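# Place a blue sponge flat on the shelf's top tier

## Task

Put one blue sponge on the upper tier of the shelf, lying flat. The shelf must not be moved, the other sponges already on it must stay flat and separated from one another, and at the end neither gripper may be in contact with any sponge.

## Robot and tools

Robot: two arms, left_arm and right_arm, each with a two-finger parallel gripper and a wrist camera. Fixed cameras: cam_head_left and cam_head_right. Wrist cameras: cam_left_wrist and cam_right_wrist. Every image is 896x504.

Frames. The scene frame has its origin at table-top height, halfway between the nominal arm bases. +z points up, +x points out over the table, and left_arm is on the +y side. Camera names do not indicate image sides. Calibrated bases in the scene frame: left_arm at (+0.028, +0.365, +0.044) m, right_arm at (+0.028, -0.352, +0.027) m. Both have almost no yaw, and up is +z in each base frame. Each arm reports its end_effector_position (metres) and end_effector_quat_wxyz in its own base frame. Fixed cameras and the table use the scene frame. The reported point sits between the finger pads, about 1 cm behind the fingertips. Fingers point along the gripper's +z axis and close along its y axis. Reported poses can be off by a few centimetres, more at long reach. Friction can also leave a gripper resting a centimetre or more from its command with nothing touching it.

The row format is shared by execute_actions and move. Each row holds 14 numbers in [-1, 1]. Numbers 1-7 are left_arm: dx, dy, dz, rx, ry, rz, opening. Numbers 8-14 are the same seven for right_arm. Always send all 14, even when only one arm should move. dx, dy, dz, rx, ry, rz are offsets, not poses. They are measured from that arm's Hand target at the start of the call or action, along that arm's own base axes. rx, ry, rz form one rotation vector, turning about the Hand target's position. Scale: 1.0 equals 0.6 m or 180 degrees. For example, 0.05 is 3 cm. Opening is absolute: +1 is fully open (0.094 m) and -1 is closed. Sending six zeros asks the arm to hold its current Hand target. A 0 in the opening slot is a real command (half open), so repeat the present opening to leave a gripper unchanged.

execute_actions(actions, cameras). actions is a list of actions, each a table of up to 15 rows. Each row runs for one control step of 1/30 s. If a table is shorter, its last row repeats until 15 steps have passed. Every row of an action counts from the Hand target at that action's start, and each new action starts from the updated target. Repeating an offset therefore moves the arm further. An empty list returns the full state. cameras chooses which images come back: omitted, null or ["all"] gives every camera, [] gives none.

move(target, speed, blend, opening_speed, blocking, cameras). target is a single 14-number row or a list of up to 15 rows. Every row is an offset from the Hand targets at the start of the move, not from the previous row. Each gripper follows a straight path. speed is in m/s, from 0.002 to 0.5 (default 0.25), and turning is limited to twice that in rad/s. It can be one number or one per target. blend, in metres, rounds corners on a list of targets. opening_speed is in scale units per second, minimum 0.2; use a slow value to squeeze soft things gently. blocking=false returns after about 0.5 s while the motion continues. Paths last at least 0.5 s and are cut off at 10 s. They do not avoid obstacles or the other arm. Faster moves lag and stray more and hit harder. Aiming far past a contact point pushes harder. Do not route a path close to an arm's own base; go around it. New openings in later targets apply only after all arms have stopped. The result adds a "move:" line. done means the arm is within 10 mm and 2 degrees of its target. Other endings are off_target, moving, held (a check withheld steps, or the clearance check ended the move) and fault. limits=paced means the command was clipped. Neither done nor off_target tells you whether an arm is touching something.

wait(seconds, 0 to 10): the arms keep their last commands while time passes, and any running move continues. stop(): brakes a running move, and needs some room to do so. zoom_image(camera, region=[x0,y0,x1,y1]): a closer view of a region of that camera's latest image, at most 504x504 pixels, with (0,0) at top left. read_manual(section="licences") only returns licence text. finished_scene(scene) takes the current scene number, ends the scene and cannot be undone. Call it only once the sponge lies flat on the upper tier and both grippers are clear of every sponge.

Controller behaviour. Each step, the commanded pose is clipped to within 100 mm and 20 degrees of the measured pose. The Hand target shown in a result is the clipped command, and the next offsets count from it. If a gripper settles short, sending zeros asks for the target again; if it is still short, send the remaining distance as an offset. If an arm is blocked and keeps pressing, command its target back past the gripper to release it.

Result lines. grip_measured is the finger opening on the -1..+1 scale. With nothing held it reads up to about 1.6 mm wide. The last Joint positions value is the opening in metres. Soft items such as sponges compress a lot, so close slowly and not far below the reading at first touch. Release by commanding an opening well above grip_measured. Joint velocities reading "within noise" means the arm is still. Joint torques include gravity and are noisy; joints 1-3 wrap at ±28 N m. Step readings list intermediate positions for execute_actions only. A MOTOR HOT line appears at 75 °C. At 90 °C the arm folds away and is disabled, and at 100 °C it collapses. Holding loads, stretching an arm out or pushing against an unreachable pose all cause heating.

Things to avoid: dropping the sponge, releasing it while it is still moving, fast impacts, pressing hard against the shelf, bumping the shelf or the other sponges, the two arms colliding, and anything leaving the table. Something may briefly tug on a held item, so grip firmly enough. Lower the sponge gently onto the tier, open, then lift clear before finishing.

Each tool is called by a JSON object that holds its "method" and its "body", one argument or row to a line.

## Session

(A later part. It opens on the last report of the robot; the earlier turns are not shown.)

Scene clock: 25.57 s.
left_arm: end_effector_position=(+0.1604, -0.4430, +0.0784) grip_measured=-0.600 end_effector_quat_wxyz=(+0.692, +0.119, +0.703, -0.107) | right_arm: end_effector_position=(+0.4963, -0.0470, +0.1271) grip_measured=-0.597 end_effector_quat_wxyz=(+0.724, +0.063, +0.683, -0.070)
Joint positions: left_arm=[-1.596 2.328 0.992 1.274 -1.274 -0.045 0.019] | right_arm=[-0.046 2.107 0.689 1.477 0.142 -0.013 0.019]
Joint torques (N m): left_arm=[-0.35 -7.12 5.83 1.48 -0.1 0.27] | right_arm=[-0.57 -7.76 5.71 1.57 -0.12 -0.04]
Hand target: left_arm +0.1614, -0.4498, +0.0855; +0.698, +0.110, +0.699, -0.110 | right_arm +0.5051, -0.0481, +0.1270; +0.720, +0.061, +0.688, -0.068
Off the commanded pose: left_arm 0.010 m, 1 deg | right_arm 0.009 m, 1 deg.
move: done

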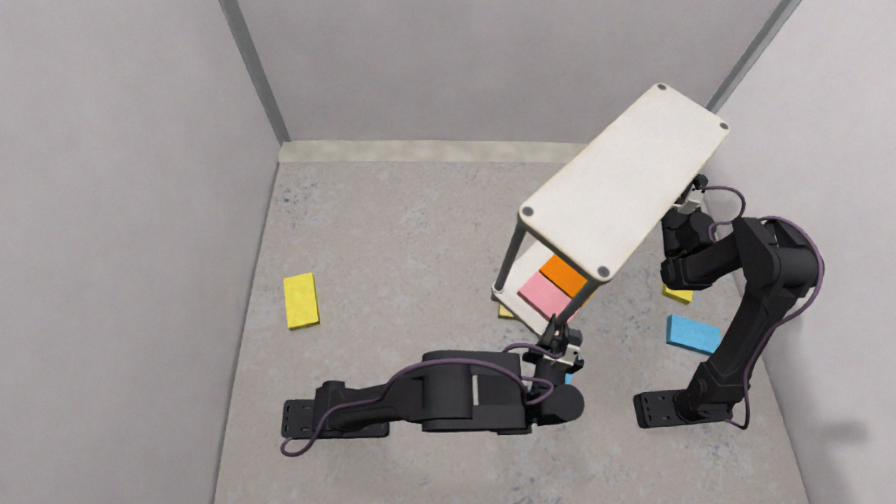

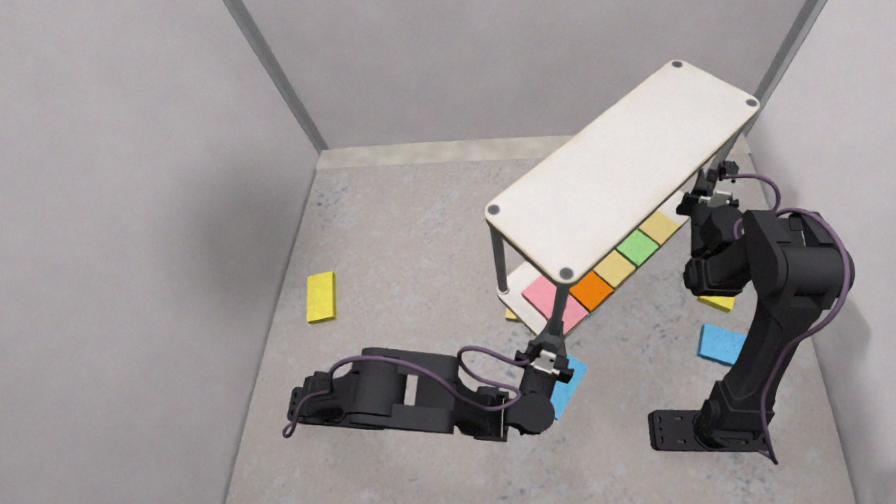

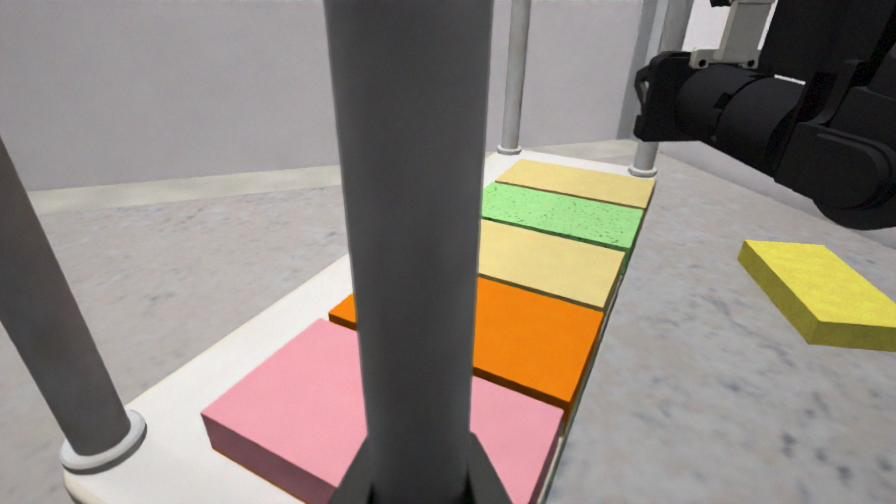

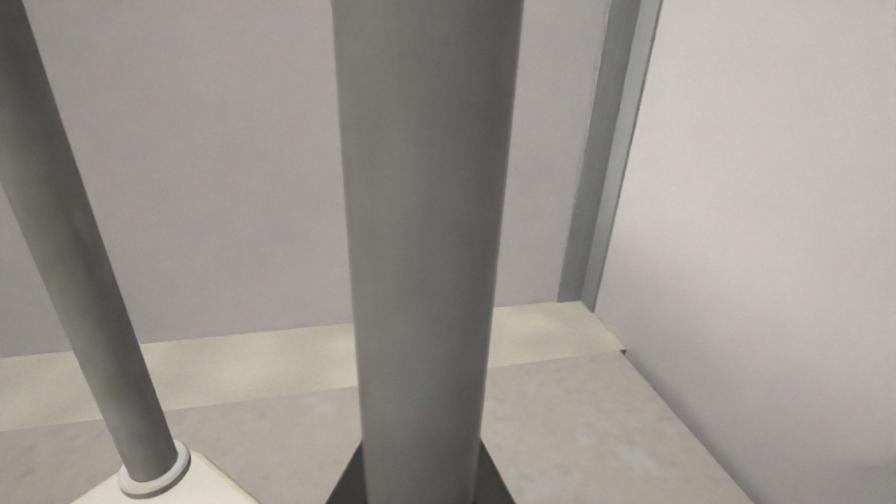

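{"method": "move", "body": {
  "target": [
    [0.0657,0.1505,0,0,0,0.017,-0.72,-0.0457,0.0617,0,0,0,0,-0.72],
    [0.1383,0.2903,0,0,0,0.044,-0.72,-0.0983,0.1343,0,0,0,0,-0.72]
  ],
  "speed": 0.08,
  "opening_speed": 0.5,
  "blend": 0.02
}}

Scene clock: 29.63 s.
left_arm: end_effector_position=(+0.2312, -0.2990, +0.0755) grip_measured=-0.616 end_effector_quat_wxyz=(+0.682, +0.095, +0.720, -0.093) | right_arm: end_effector_position=(+0.4498, +0.0174, +0.1248) grip_measured=-0.638 end_effector_quat_wxyz=(+0.719, +0.079, +0.685, -0.086)
Joint positions: left_arm=[-1.343 2.123 0.433 1.576 -1.073 -0.103 0.018] | right_arm=[0.206 2.043 0.523 1.574 0.44 -0.028 0.017]
Joint torques (N m): left_arm=[2.32 -7.57 0.4 1.37 -0.69 0.15] | right_arm=[1.54 -8.44 1.33 1.89 -0.29 -0.03]
Hand target: left_arm +0.2444, -0.2757, +0.0855; +0.704, +0.061, +0.705, -0.062 | right_arm +0.4461, +0.0325, +0.1270; +0.720, +0.061, +0.688, -0.068
Off the commanded pose: left_arm 0.029 m, 6 deg | right_arm 0.016 m, 3 deg.
joint read past its limit (left arm) — joint 4 (wrist pitch), upper limit.
joint sent to its limit (left arm) — joint 4 (wrist pitch), upper limit. The joint targets are off in position and orientation.
move: off_target (left_arm, right_arm)

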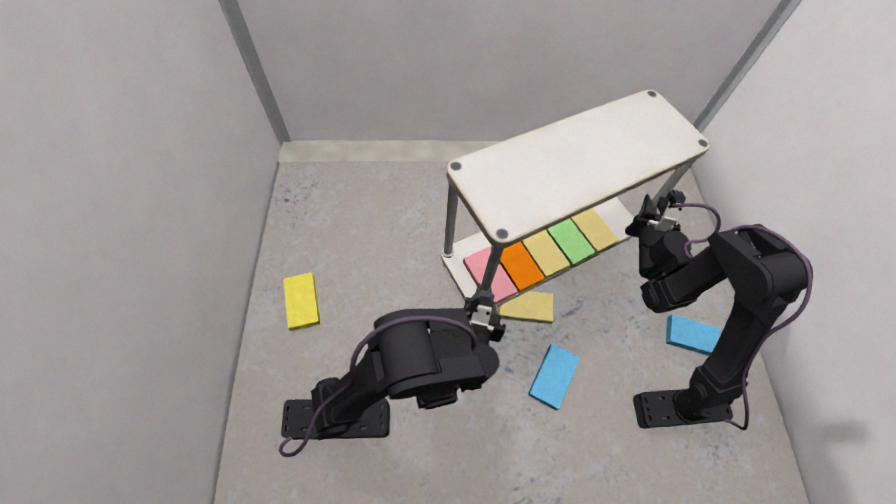

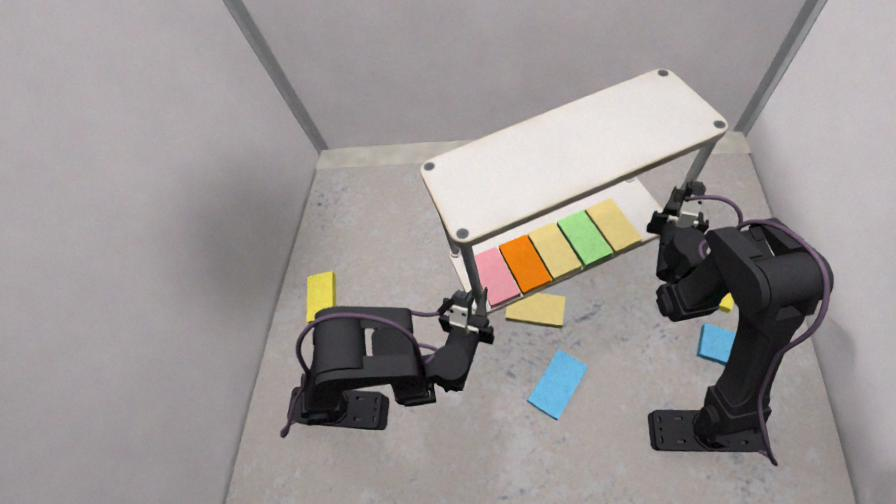

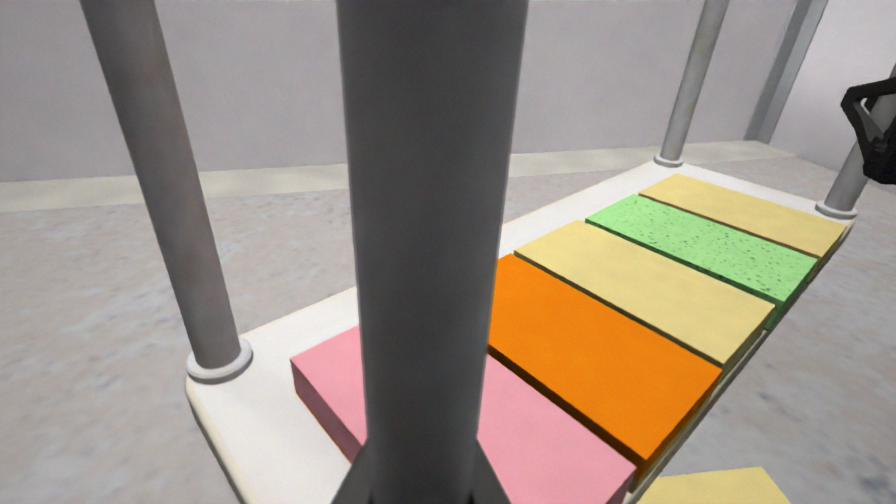

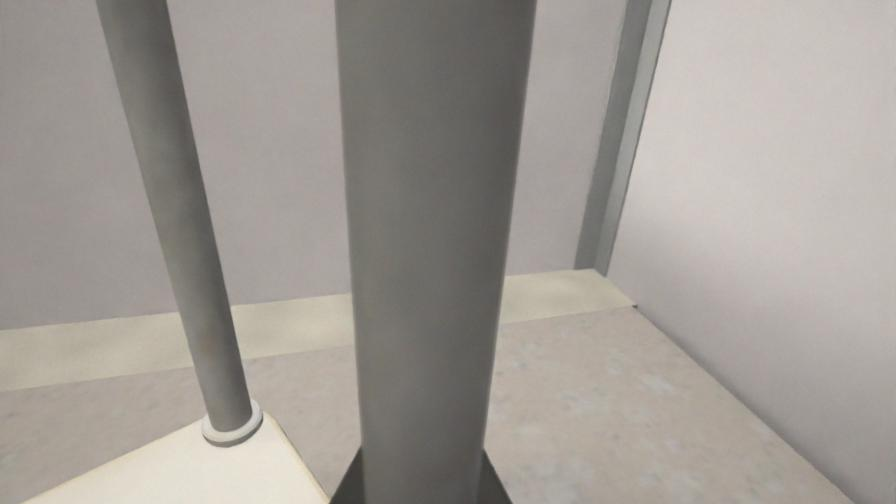

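{"method": "move", "body": {
  "target": [
    [0,0,0,0,0,0.05,-0.72,0,0,0,0,0,0,-0.72],
    [0.078,0.1279,0,0,0,0.1,-0.72,-0.0582,0.0844,0,0,0,0,-0.72]
  ],
  "speed": 0.08,
  "blend": 0.005
}}

Scene clock: 32.77 s.
left_arm: end_effector_position=(+0.2861, -0.2164, +0.0755) grip_measured=-0.627 end_effector_quat_wxyz=(+0.690, -0.031, +0.722, +0.025) | right_arm: end_effector_position=(+0.4152, +0.0651, +0.1239) grip_measured=-0.640 end_effector_quat_wxyz=(+0.713, +0.088, +0.690, -0.090)
Joint positions: left_arm=[-1.134 2.121 0.416 1.575 -1.21 -0.128 0.018] | right_arm=[0.421 2.001 0.454 1.589 0.673 -0.025 0.017]
Joint torques (N m): left_arm=[1.89 -7.51 0.55 1.32 -0.45 0.26] | right_arm=[2.19 -7.95 1.35 1.84 -0.39 -0.07]
Hand target: left_arm +0.2912, -0.1989, +0.0855; +0.705, -0.050, +0.706, +0.049 | right_arm +0.4112, +0.0832, +0.1270; +0.720, +0.061, +0.688, -0.068
Off the commanded pose: left_arm 0.021 m, 4 deg | right_arm 0.019 m, 4 deg.
joint read past its limit (left arm) — joint 4 (wrist pitch), upper limit.
joint read past its limit (right arm) — joint 4 (wrist pitch), upper limit.
joint sent to its limit (left arm) — joint 4 (wrist pitch), upper limit. The joint targets are off in position, not in orientation.
joint sent to its limit (right arm) — joint 4 (wrist pitch), upper limit. The joint targets are off in position, not in orientation.
move: off_target (left_arm, right_arm)

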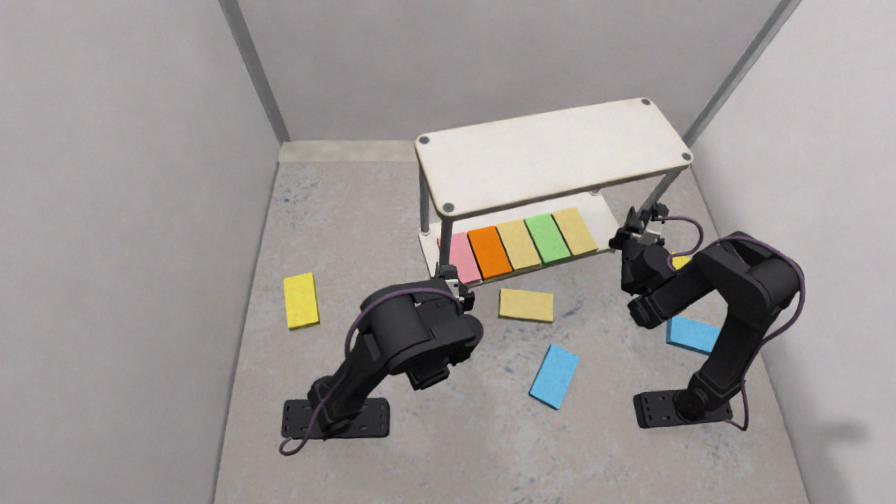

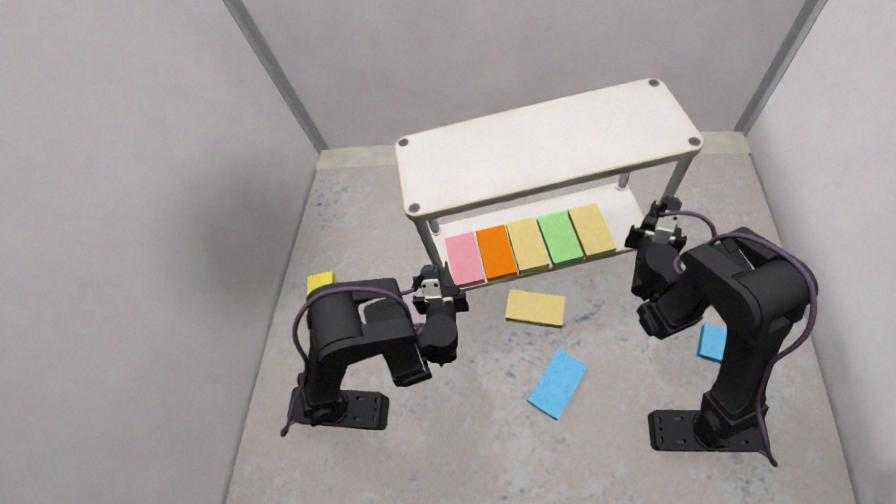

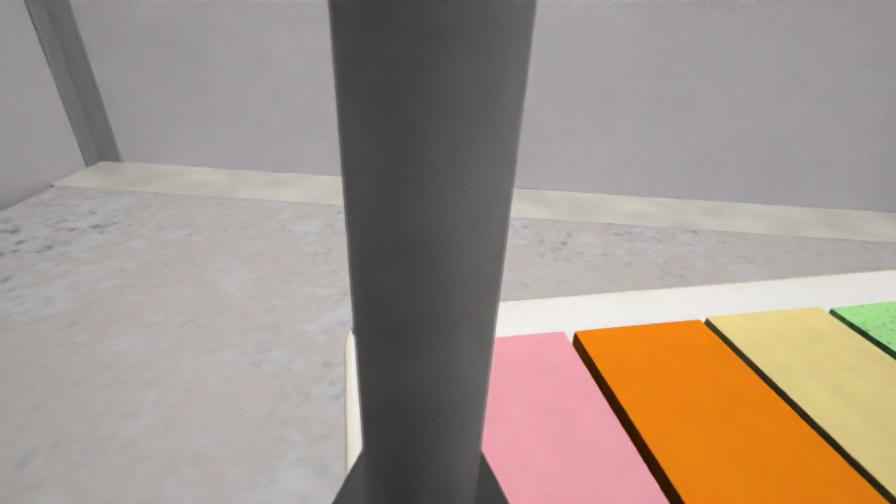

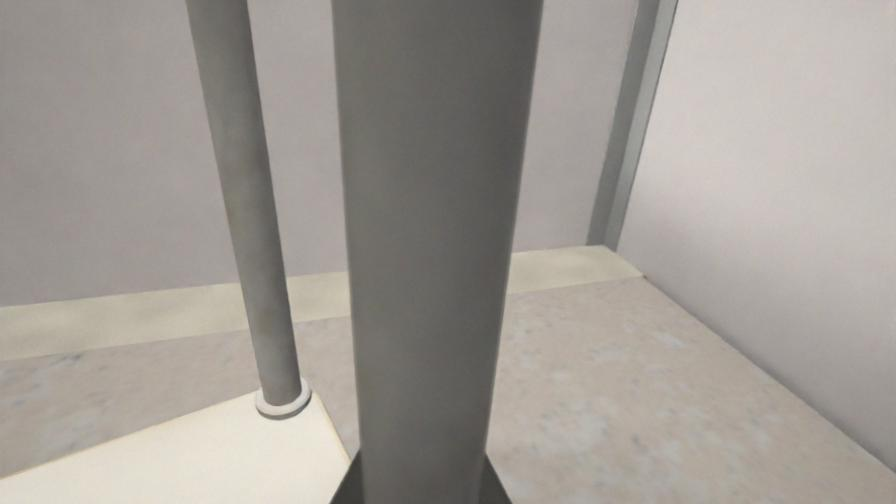

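{"method": "move", "body": {
  "target": [
    [0.06,0.062,0,0,0,0.03,-0.72,-0.04,0.042,0,0,0,0,-0.72],
    [0.105,0.116,0,0,0,0.06,-0.72,-0.075,0.076,0,0,0,0,-0.72]
  ],
  "speed": 0.06,
  "blend": 0.01
}}

Scene clock: 35.43 s.
left_arm: end_effector_position=(+0.3463, -0.1432, +0.0757) grip_measured=-0.635 end_effector_quat_wxyz=(+0.682, -0.097, +0.719, +0.085) | right_arm: end_effector_position=(+0.3713, +0.1202, +0.1223) grip_measured=-0.644 end_effector_quat_wxyz=(+0.708, +0.078, +0.697, -0.078)
Joint positions: left_arm=[-0.829 2.118 0.424 1.578 -1.084 -0.114 0.017] | right_arm=[0.675 1.966 0.402 1.589 0.897 -0.017 0.017]
Joint torques (N m): left_arm=[1.98 -5.89 3.45 1.36 -0.49 0.41] | right_arm=[1.37 -7.87 1.29 1.73 -0.16 -0.08]
Hand target: left_arm +0.3542, -0.1293, +0.0855; +0.697, -0.116, +0.698, +0.115 | right_arm +0.3662, +0.1288, +0.1270; +0.720, +0.061, +0.688, -0.068
Off the commanded pose: left_arm 0.019 m, 5 deg | right_arm 0.011 m, 3 deg.
joint read past its limit (left arm) — joint 4 (wrist pitch), upper limit.
joint read past its limit (right arm) — joint 4 (wrist pitch), upper limit.
joint sent to its limit (left arm) — joint 4 (wrist pitch), upper limit. The joint targets are off in position and orientation.
joint sent to its limit (right arm) — joint 4 (wrist pitch), upper limit. The joint targets are off in position, not in orientation.
move: off_target (left_arm, right_arm)

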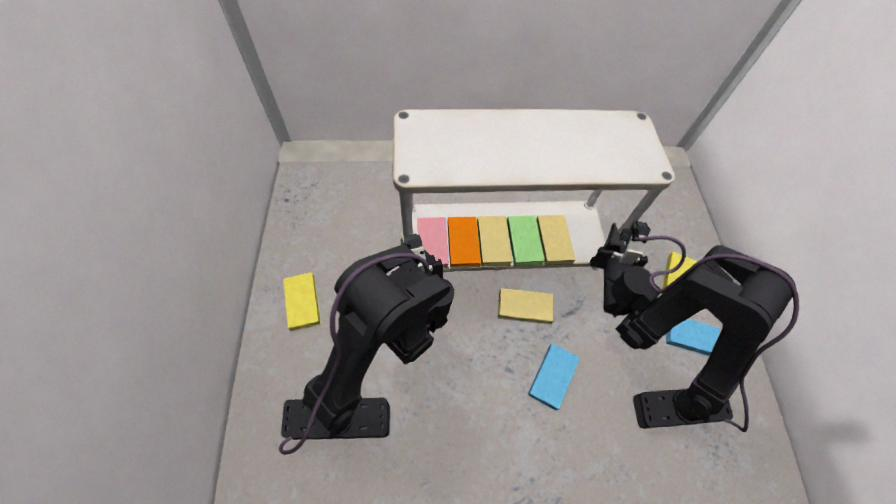

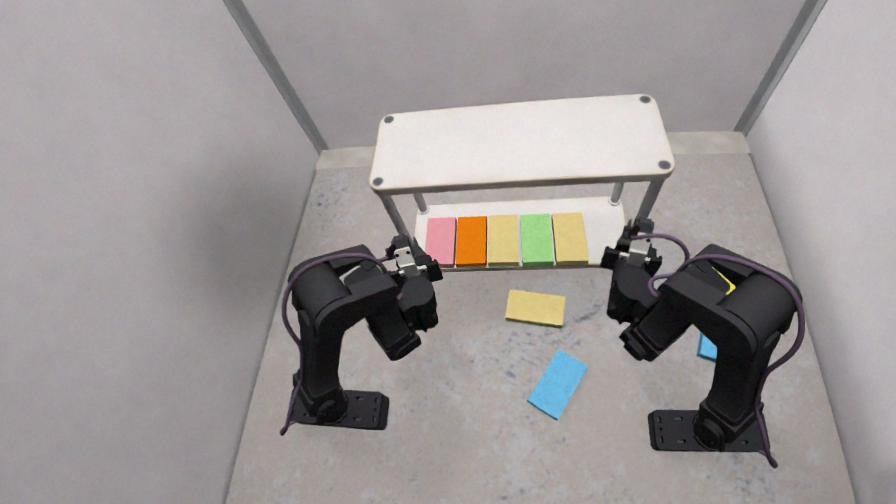

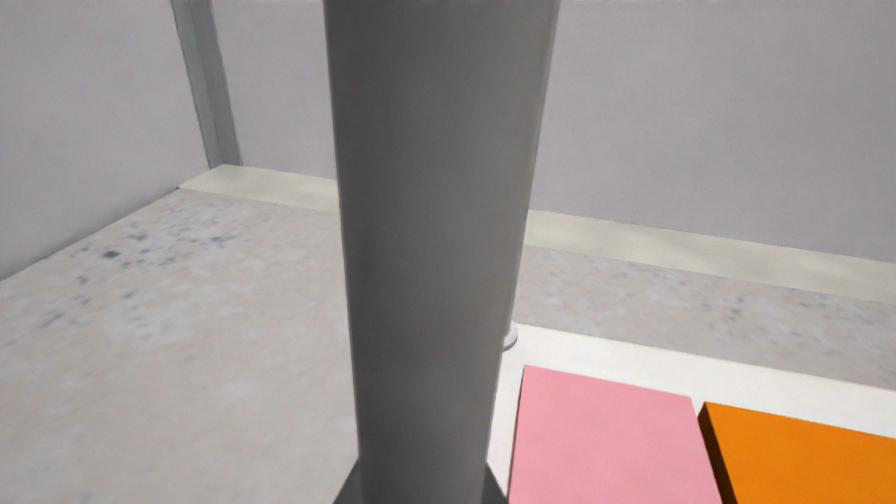

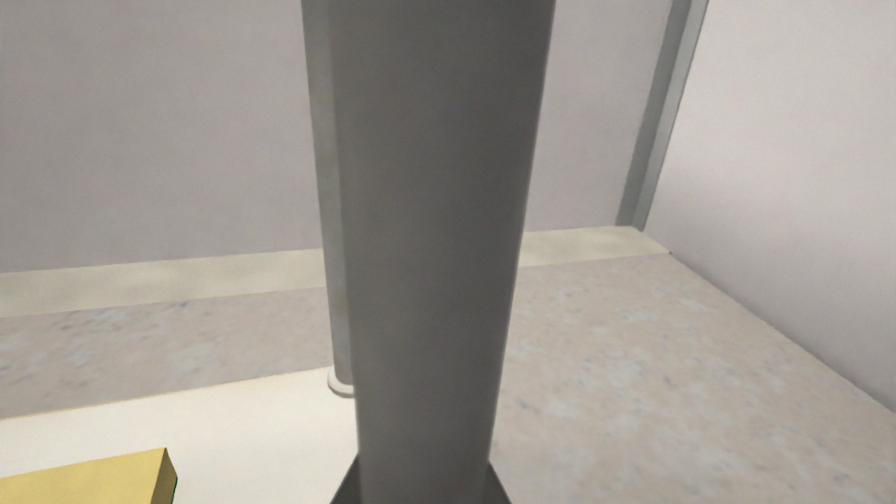

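{"method": "move", "body": {
  "target": [-0.012,0.0115,0,0,0,0,-0.72,0.0,0.0115,0,0,0,0,-0.72],
  "speed": 0.06
}}

{"method": "zoom_image", "body": {
  "camera": "cam_head_left",
  "region": [380, 90, 680, 290]
}}

Scene clock: 36.70 s.
left_arm: end_effector_position=(+0.3469, -0.1416, +0.0757) grip_measured=-0.636 end_effector_quat_wxyz=(+0.682, -0.099, +0.719, +0.086) | right_arm: end_effector_position=(+0.3687, +0.1213, +0.1222) grip_measured=-0.644 end_effector_quat_wxyz=(+0.708, +0.082, +0.697, -0.081)
Joint positions: left_arm=[-0.824 2.118 0.424 1.578 -1.084 -0.114 0.017] | right_arm=[0.689 1.966 0.402 1.589 0.92 -0.017 0.017]
Joint torques (N m): left_arm=[1.55 -7.47 0.62 1.34 -0.53 0.26] | right_arm=[1.94 -6.97 2.56 1.72 -0.19 -0.12]
Hand target: left_arm +0.3470, -0.1224, +0.0855; +0.697, -0.116, +0.698, +0.115 | right_arm +0.3662, +0.1357, +0.1270; +0.720, +0.061, +0.688, -0.068
Off the commanded pose: left_arm 0.022 m, 5 deg | right_arm 0.015 m, 3 deg.
joint read past its limit (left arm) — joint 4 (wrist pitch), upper limit.
joint read past its limit (right arm) — joint 4 (wrist pitch), upper limit.
joint sent to its limit (left arm) — joint 4 (wrist pitch), upper limit. The joint targets are off in position and orientation.
joint sent to its limit (right arm) — joint 4 (wrist pitch), upper limit. The joint targets are off in position, not in orientation.
move: off_target (left_arm, right_arm)

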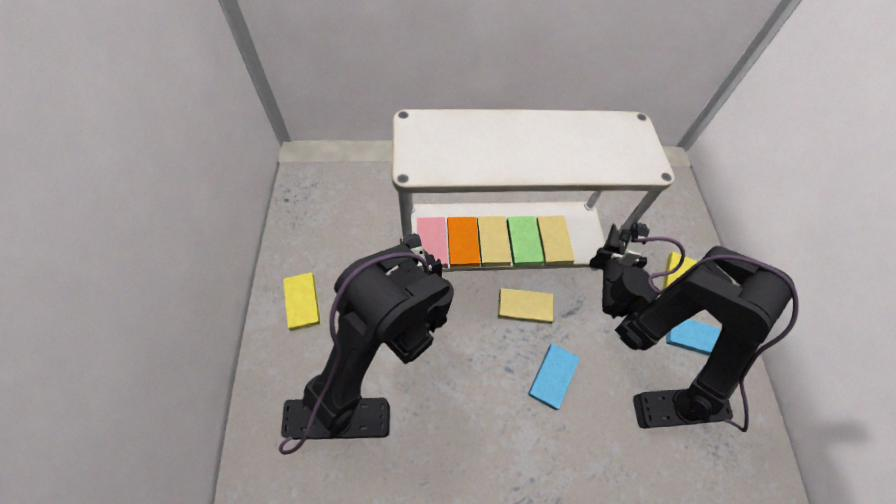

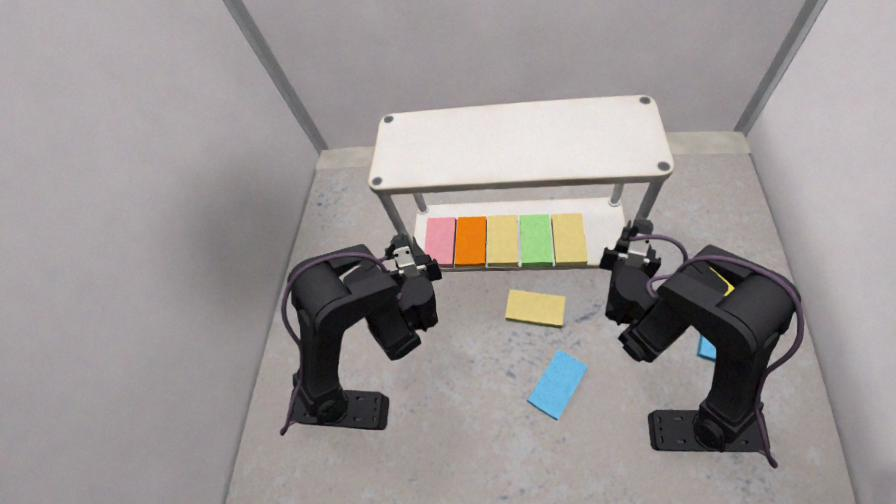

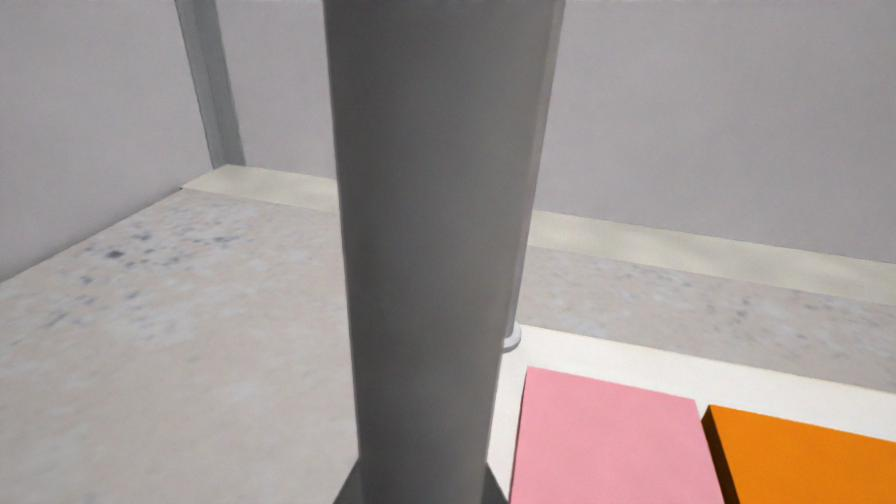

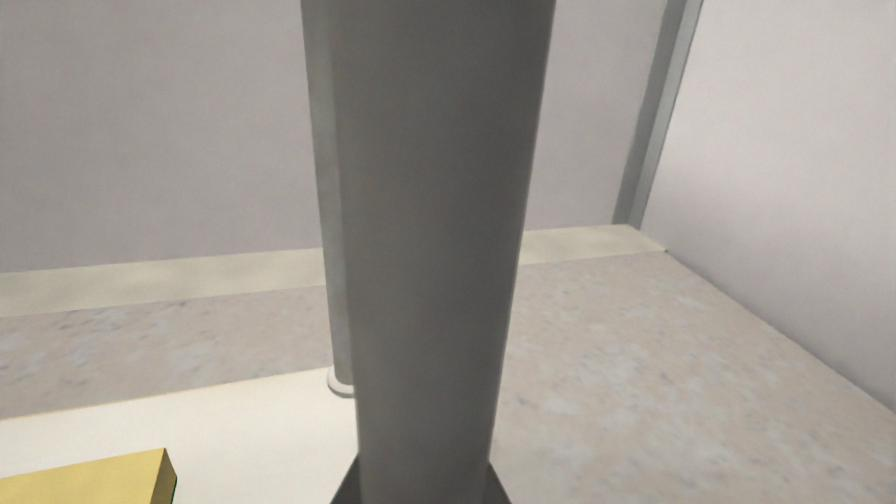

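Scaled by 1.680 from the camera's 896x504 image, which has a finer 1280x720 frame.

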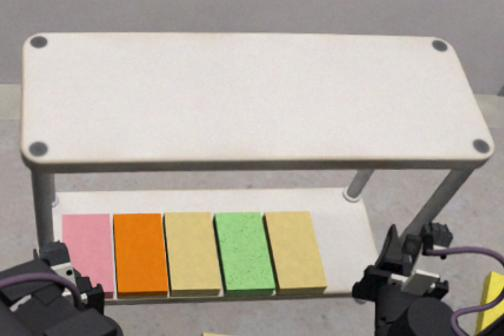

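{"method": "move", "body": {
  "target": [-0.024,0.013,0,0,0,0,-0.72,0.016,0.014,0,0,0,0,-0.72],
  "speed": 0.06
}}

{"method": "zoom_image", "body": {
  "camera": "cam_head_left",
  "region": [380, 90, 680, 290]
}}

Scene clock: 37.97 s.
left_arm: end_effector_position=(+0.3390, -0.1343, +0.0756) grip_measured=-0.636 end_effector_quat_wxyz=(+0.679, -0.096, +0.724, +0.083) | right_arm: end_effector_position=(+0.3701, +0.1290, +0.1226) grip_measured=-0.644 end_effector_quat_wxyz=(+0.710, +0.080, +0.695, -0.078)
Joint positions: left_arm=[-0.824 2.089 0.374 1.578 -1.073 -0.131 0.017] | right_arm=[0.706 1.98 0.424 1.589 0.93 -0.022 0.017]
Joint torques (N m): left_arm=[0.09 -7.6 -0.13 1.35 -0.84 0.17] | right_arm=[0.49 -5.6 4.85 1.71 -0.3 -0.2]
Hand target: left_arm +0.3326, -0.1146, +0.0855; +0.697, -0.116, +0.698, +0.115 | right_arm +0.3758, +0.1441, +0.1270; +0.720, +0.061, +0.688, -0.068
Off the commanded pose: left_arm 0.023 m, 6 deg | right_arm 0.017 m, 3 deg.
joint read past its limit (left arm) — joint 4 (wrist pitch), upper limit.
joint read past its limit (right arm) — joint 4 (wrist pitch), upper limit.
joint sent to its limit (left arm) — joint 4 (wrist pitch), upper limit. The joint targets are off in position and orientation.
joint sent to its limit (right arm) — joint 4 (wrist pitch), upper limit. The joint targets are off in position, not in orientation.
move: off_target (left_arm, right_arm)

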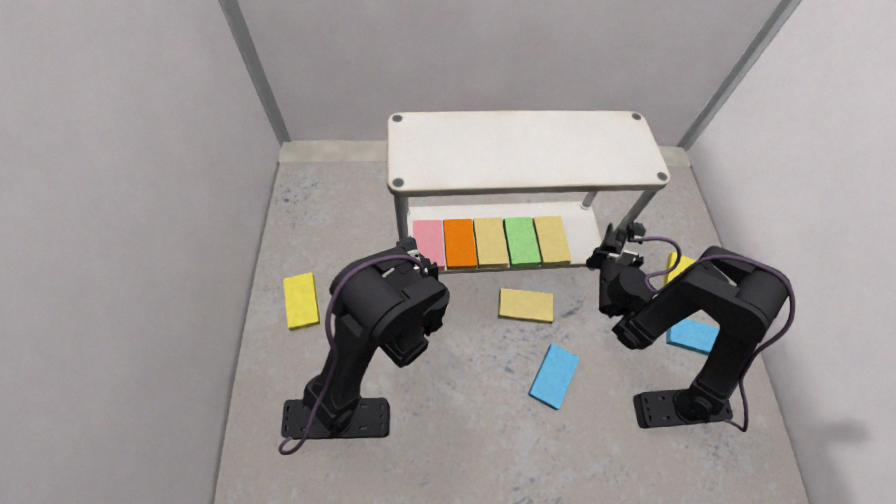

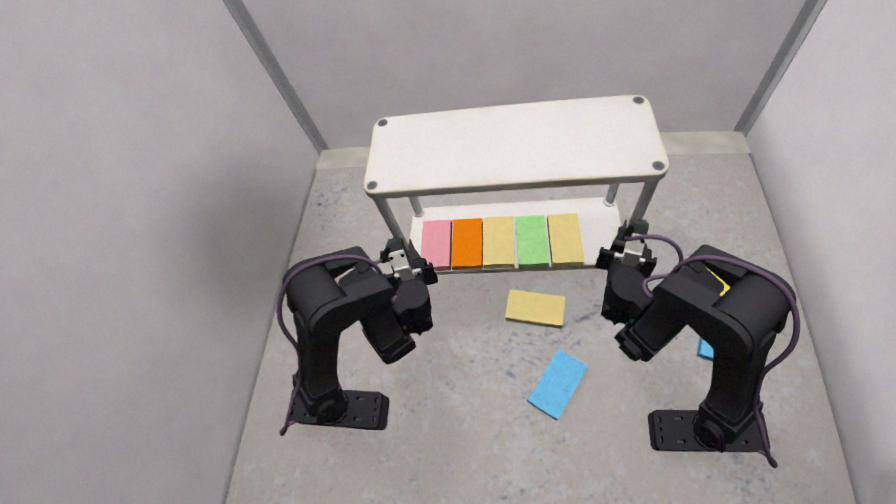

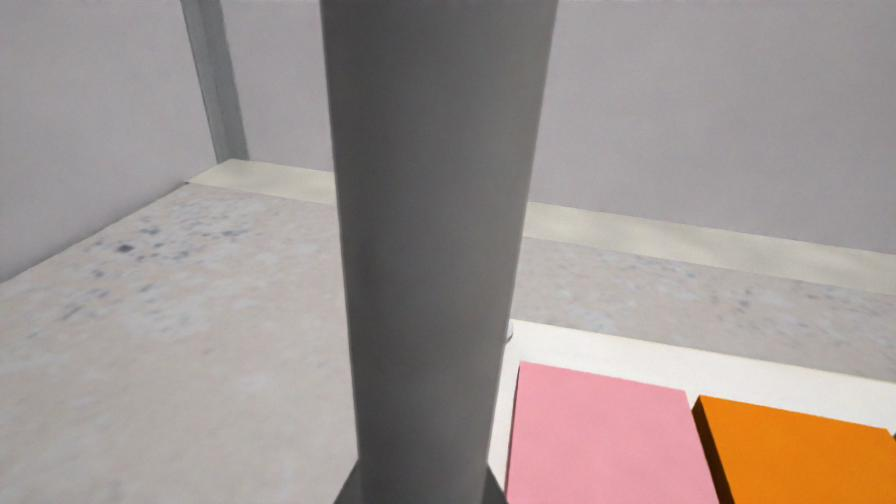

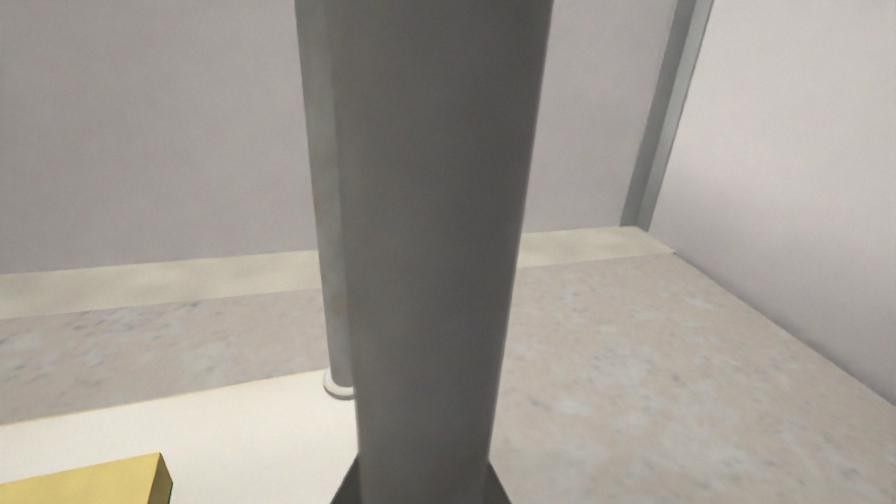

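Scaled by 1.680 from the camera's 896x504 image, which has a finer 1280x720 frame.

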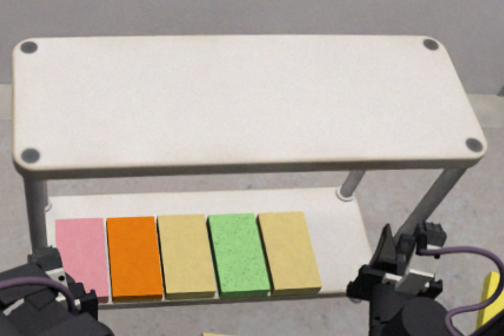

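{"method": "move", "body": {
  "target": [0.0107,-0.033,0,0,0,0,-0.6,-0.006,-0.025,0,0,0,0,-0.6],
  "speed": 0.06,
  "opening_speed": 0.3
}}

{"method": "zoom_image", "body": {
  "camera": "cam_head_left",
  "region": [380, 90, 680, 290]
}}

Scene clock: 39.47 s.
left_arm: end_effector_position=(+0.3384, -0.1342, +0.0781) grip_measured=-0.601 end_effector_quat_wxyz=(+0.681, -0.106, +0.718, +0.098) | right_arm: end_effector_position=(+0.3718, +0.1294, +0.1199) grip_measured=-0.603 end_effector_quat_wxyz=(+0.708, +0.067, +0.699, -0.072)
Joint positions: left_arm=[-0.838 2.095 0.395 1.575 -1.125 -0.117 0.019] | right_arm=[0.691 1.98 0.413 1.588 0.886 -0.022 0.019]
Joint torques (N m): left_arm=[-0.44 -5.03 3.51 1.36 -0.61 0.3] | right_arm=[-0.5 -7.97 1.84 1.74 -0.19 -0.07]
Hand target: left_arm +0.3390, -0.1344, +0.0855; +0.697, -0.116, +0.698, +0.115 | right_arm +0.3722, +0.1291, +0.1270; +0.720, +0.061, +0.688, -0.068
Off the commanded pose: left_arm 0.007 m, 4 deg | right_arm 0.007 m, 2 deg.
joint read past its limit (left arm) — joint 4 (wrist pitch), upper limit.
joint read past its limit (right arm) — joint 4 (wrist pitch), upper limit.
joint sent to its limit (left arm) — joint 4 (wrist pitch), upper limit. The joint targets are off in position and orientation.
joint sent to its limit (right arm) — joint 4 (wrist pitch), upper limit. The joint targets are off in position, not in orientation.
move: off_target (left_arm)

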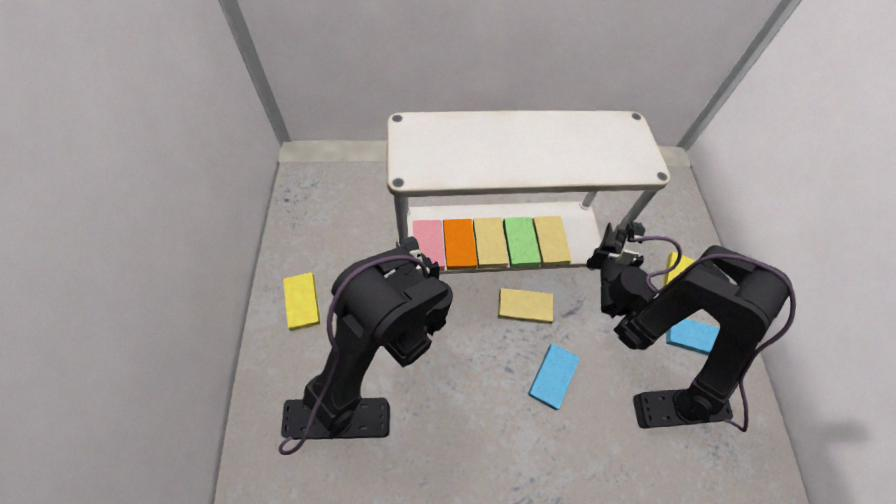

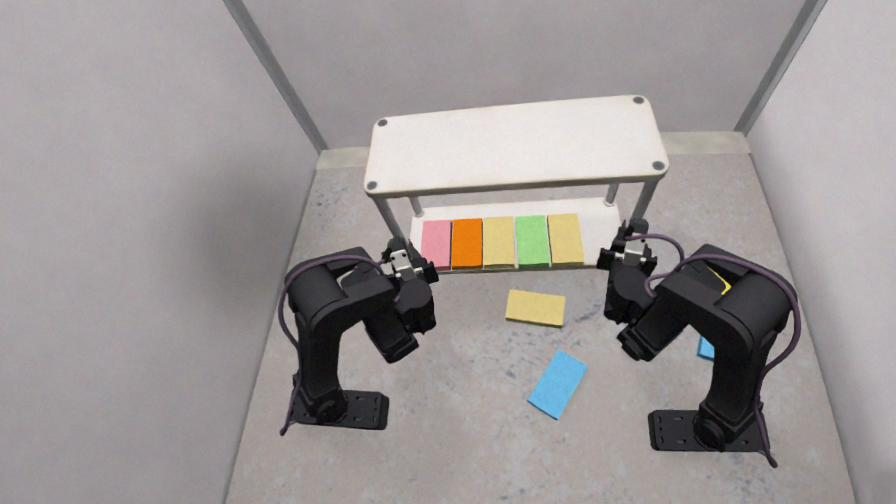

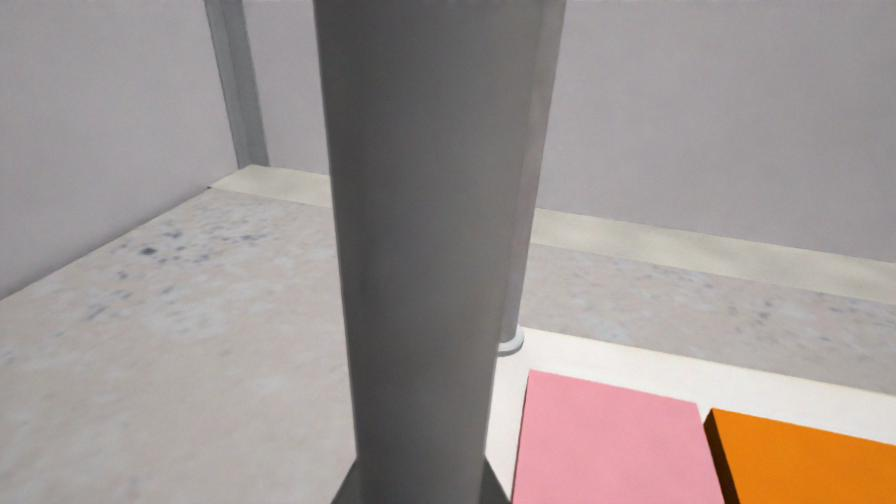

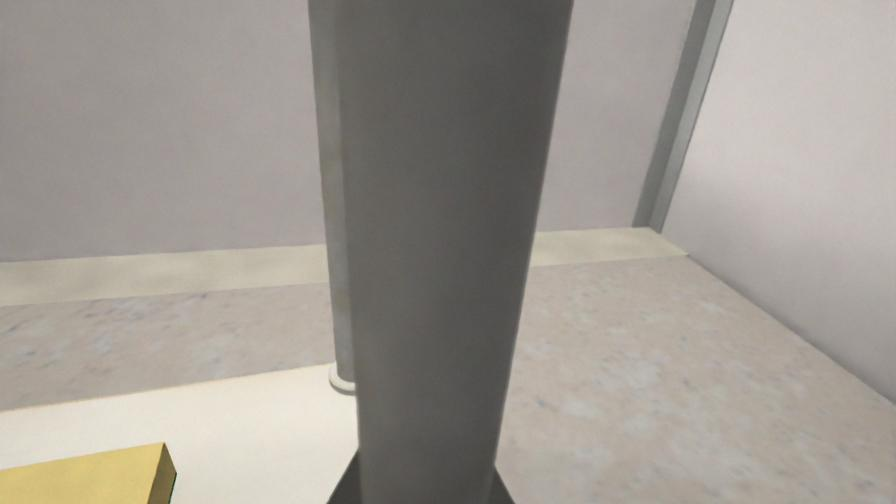

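Scaled by 1.680 from the camera's 896x504 image, which has a finer 1280x720 frame.

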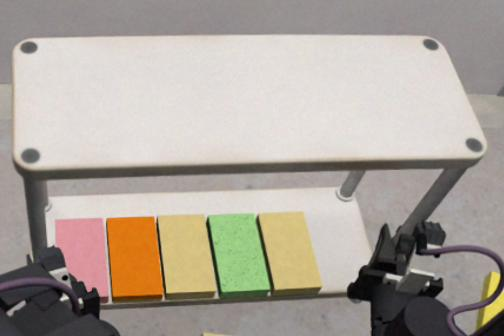

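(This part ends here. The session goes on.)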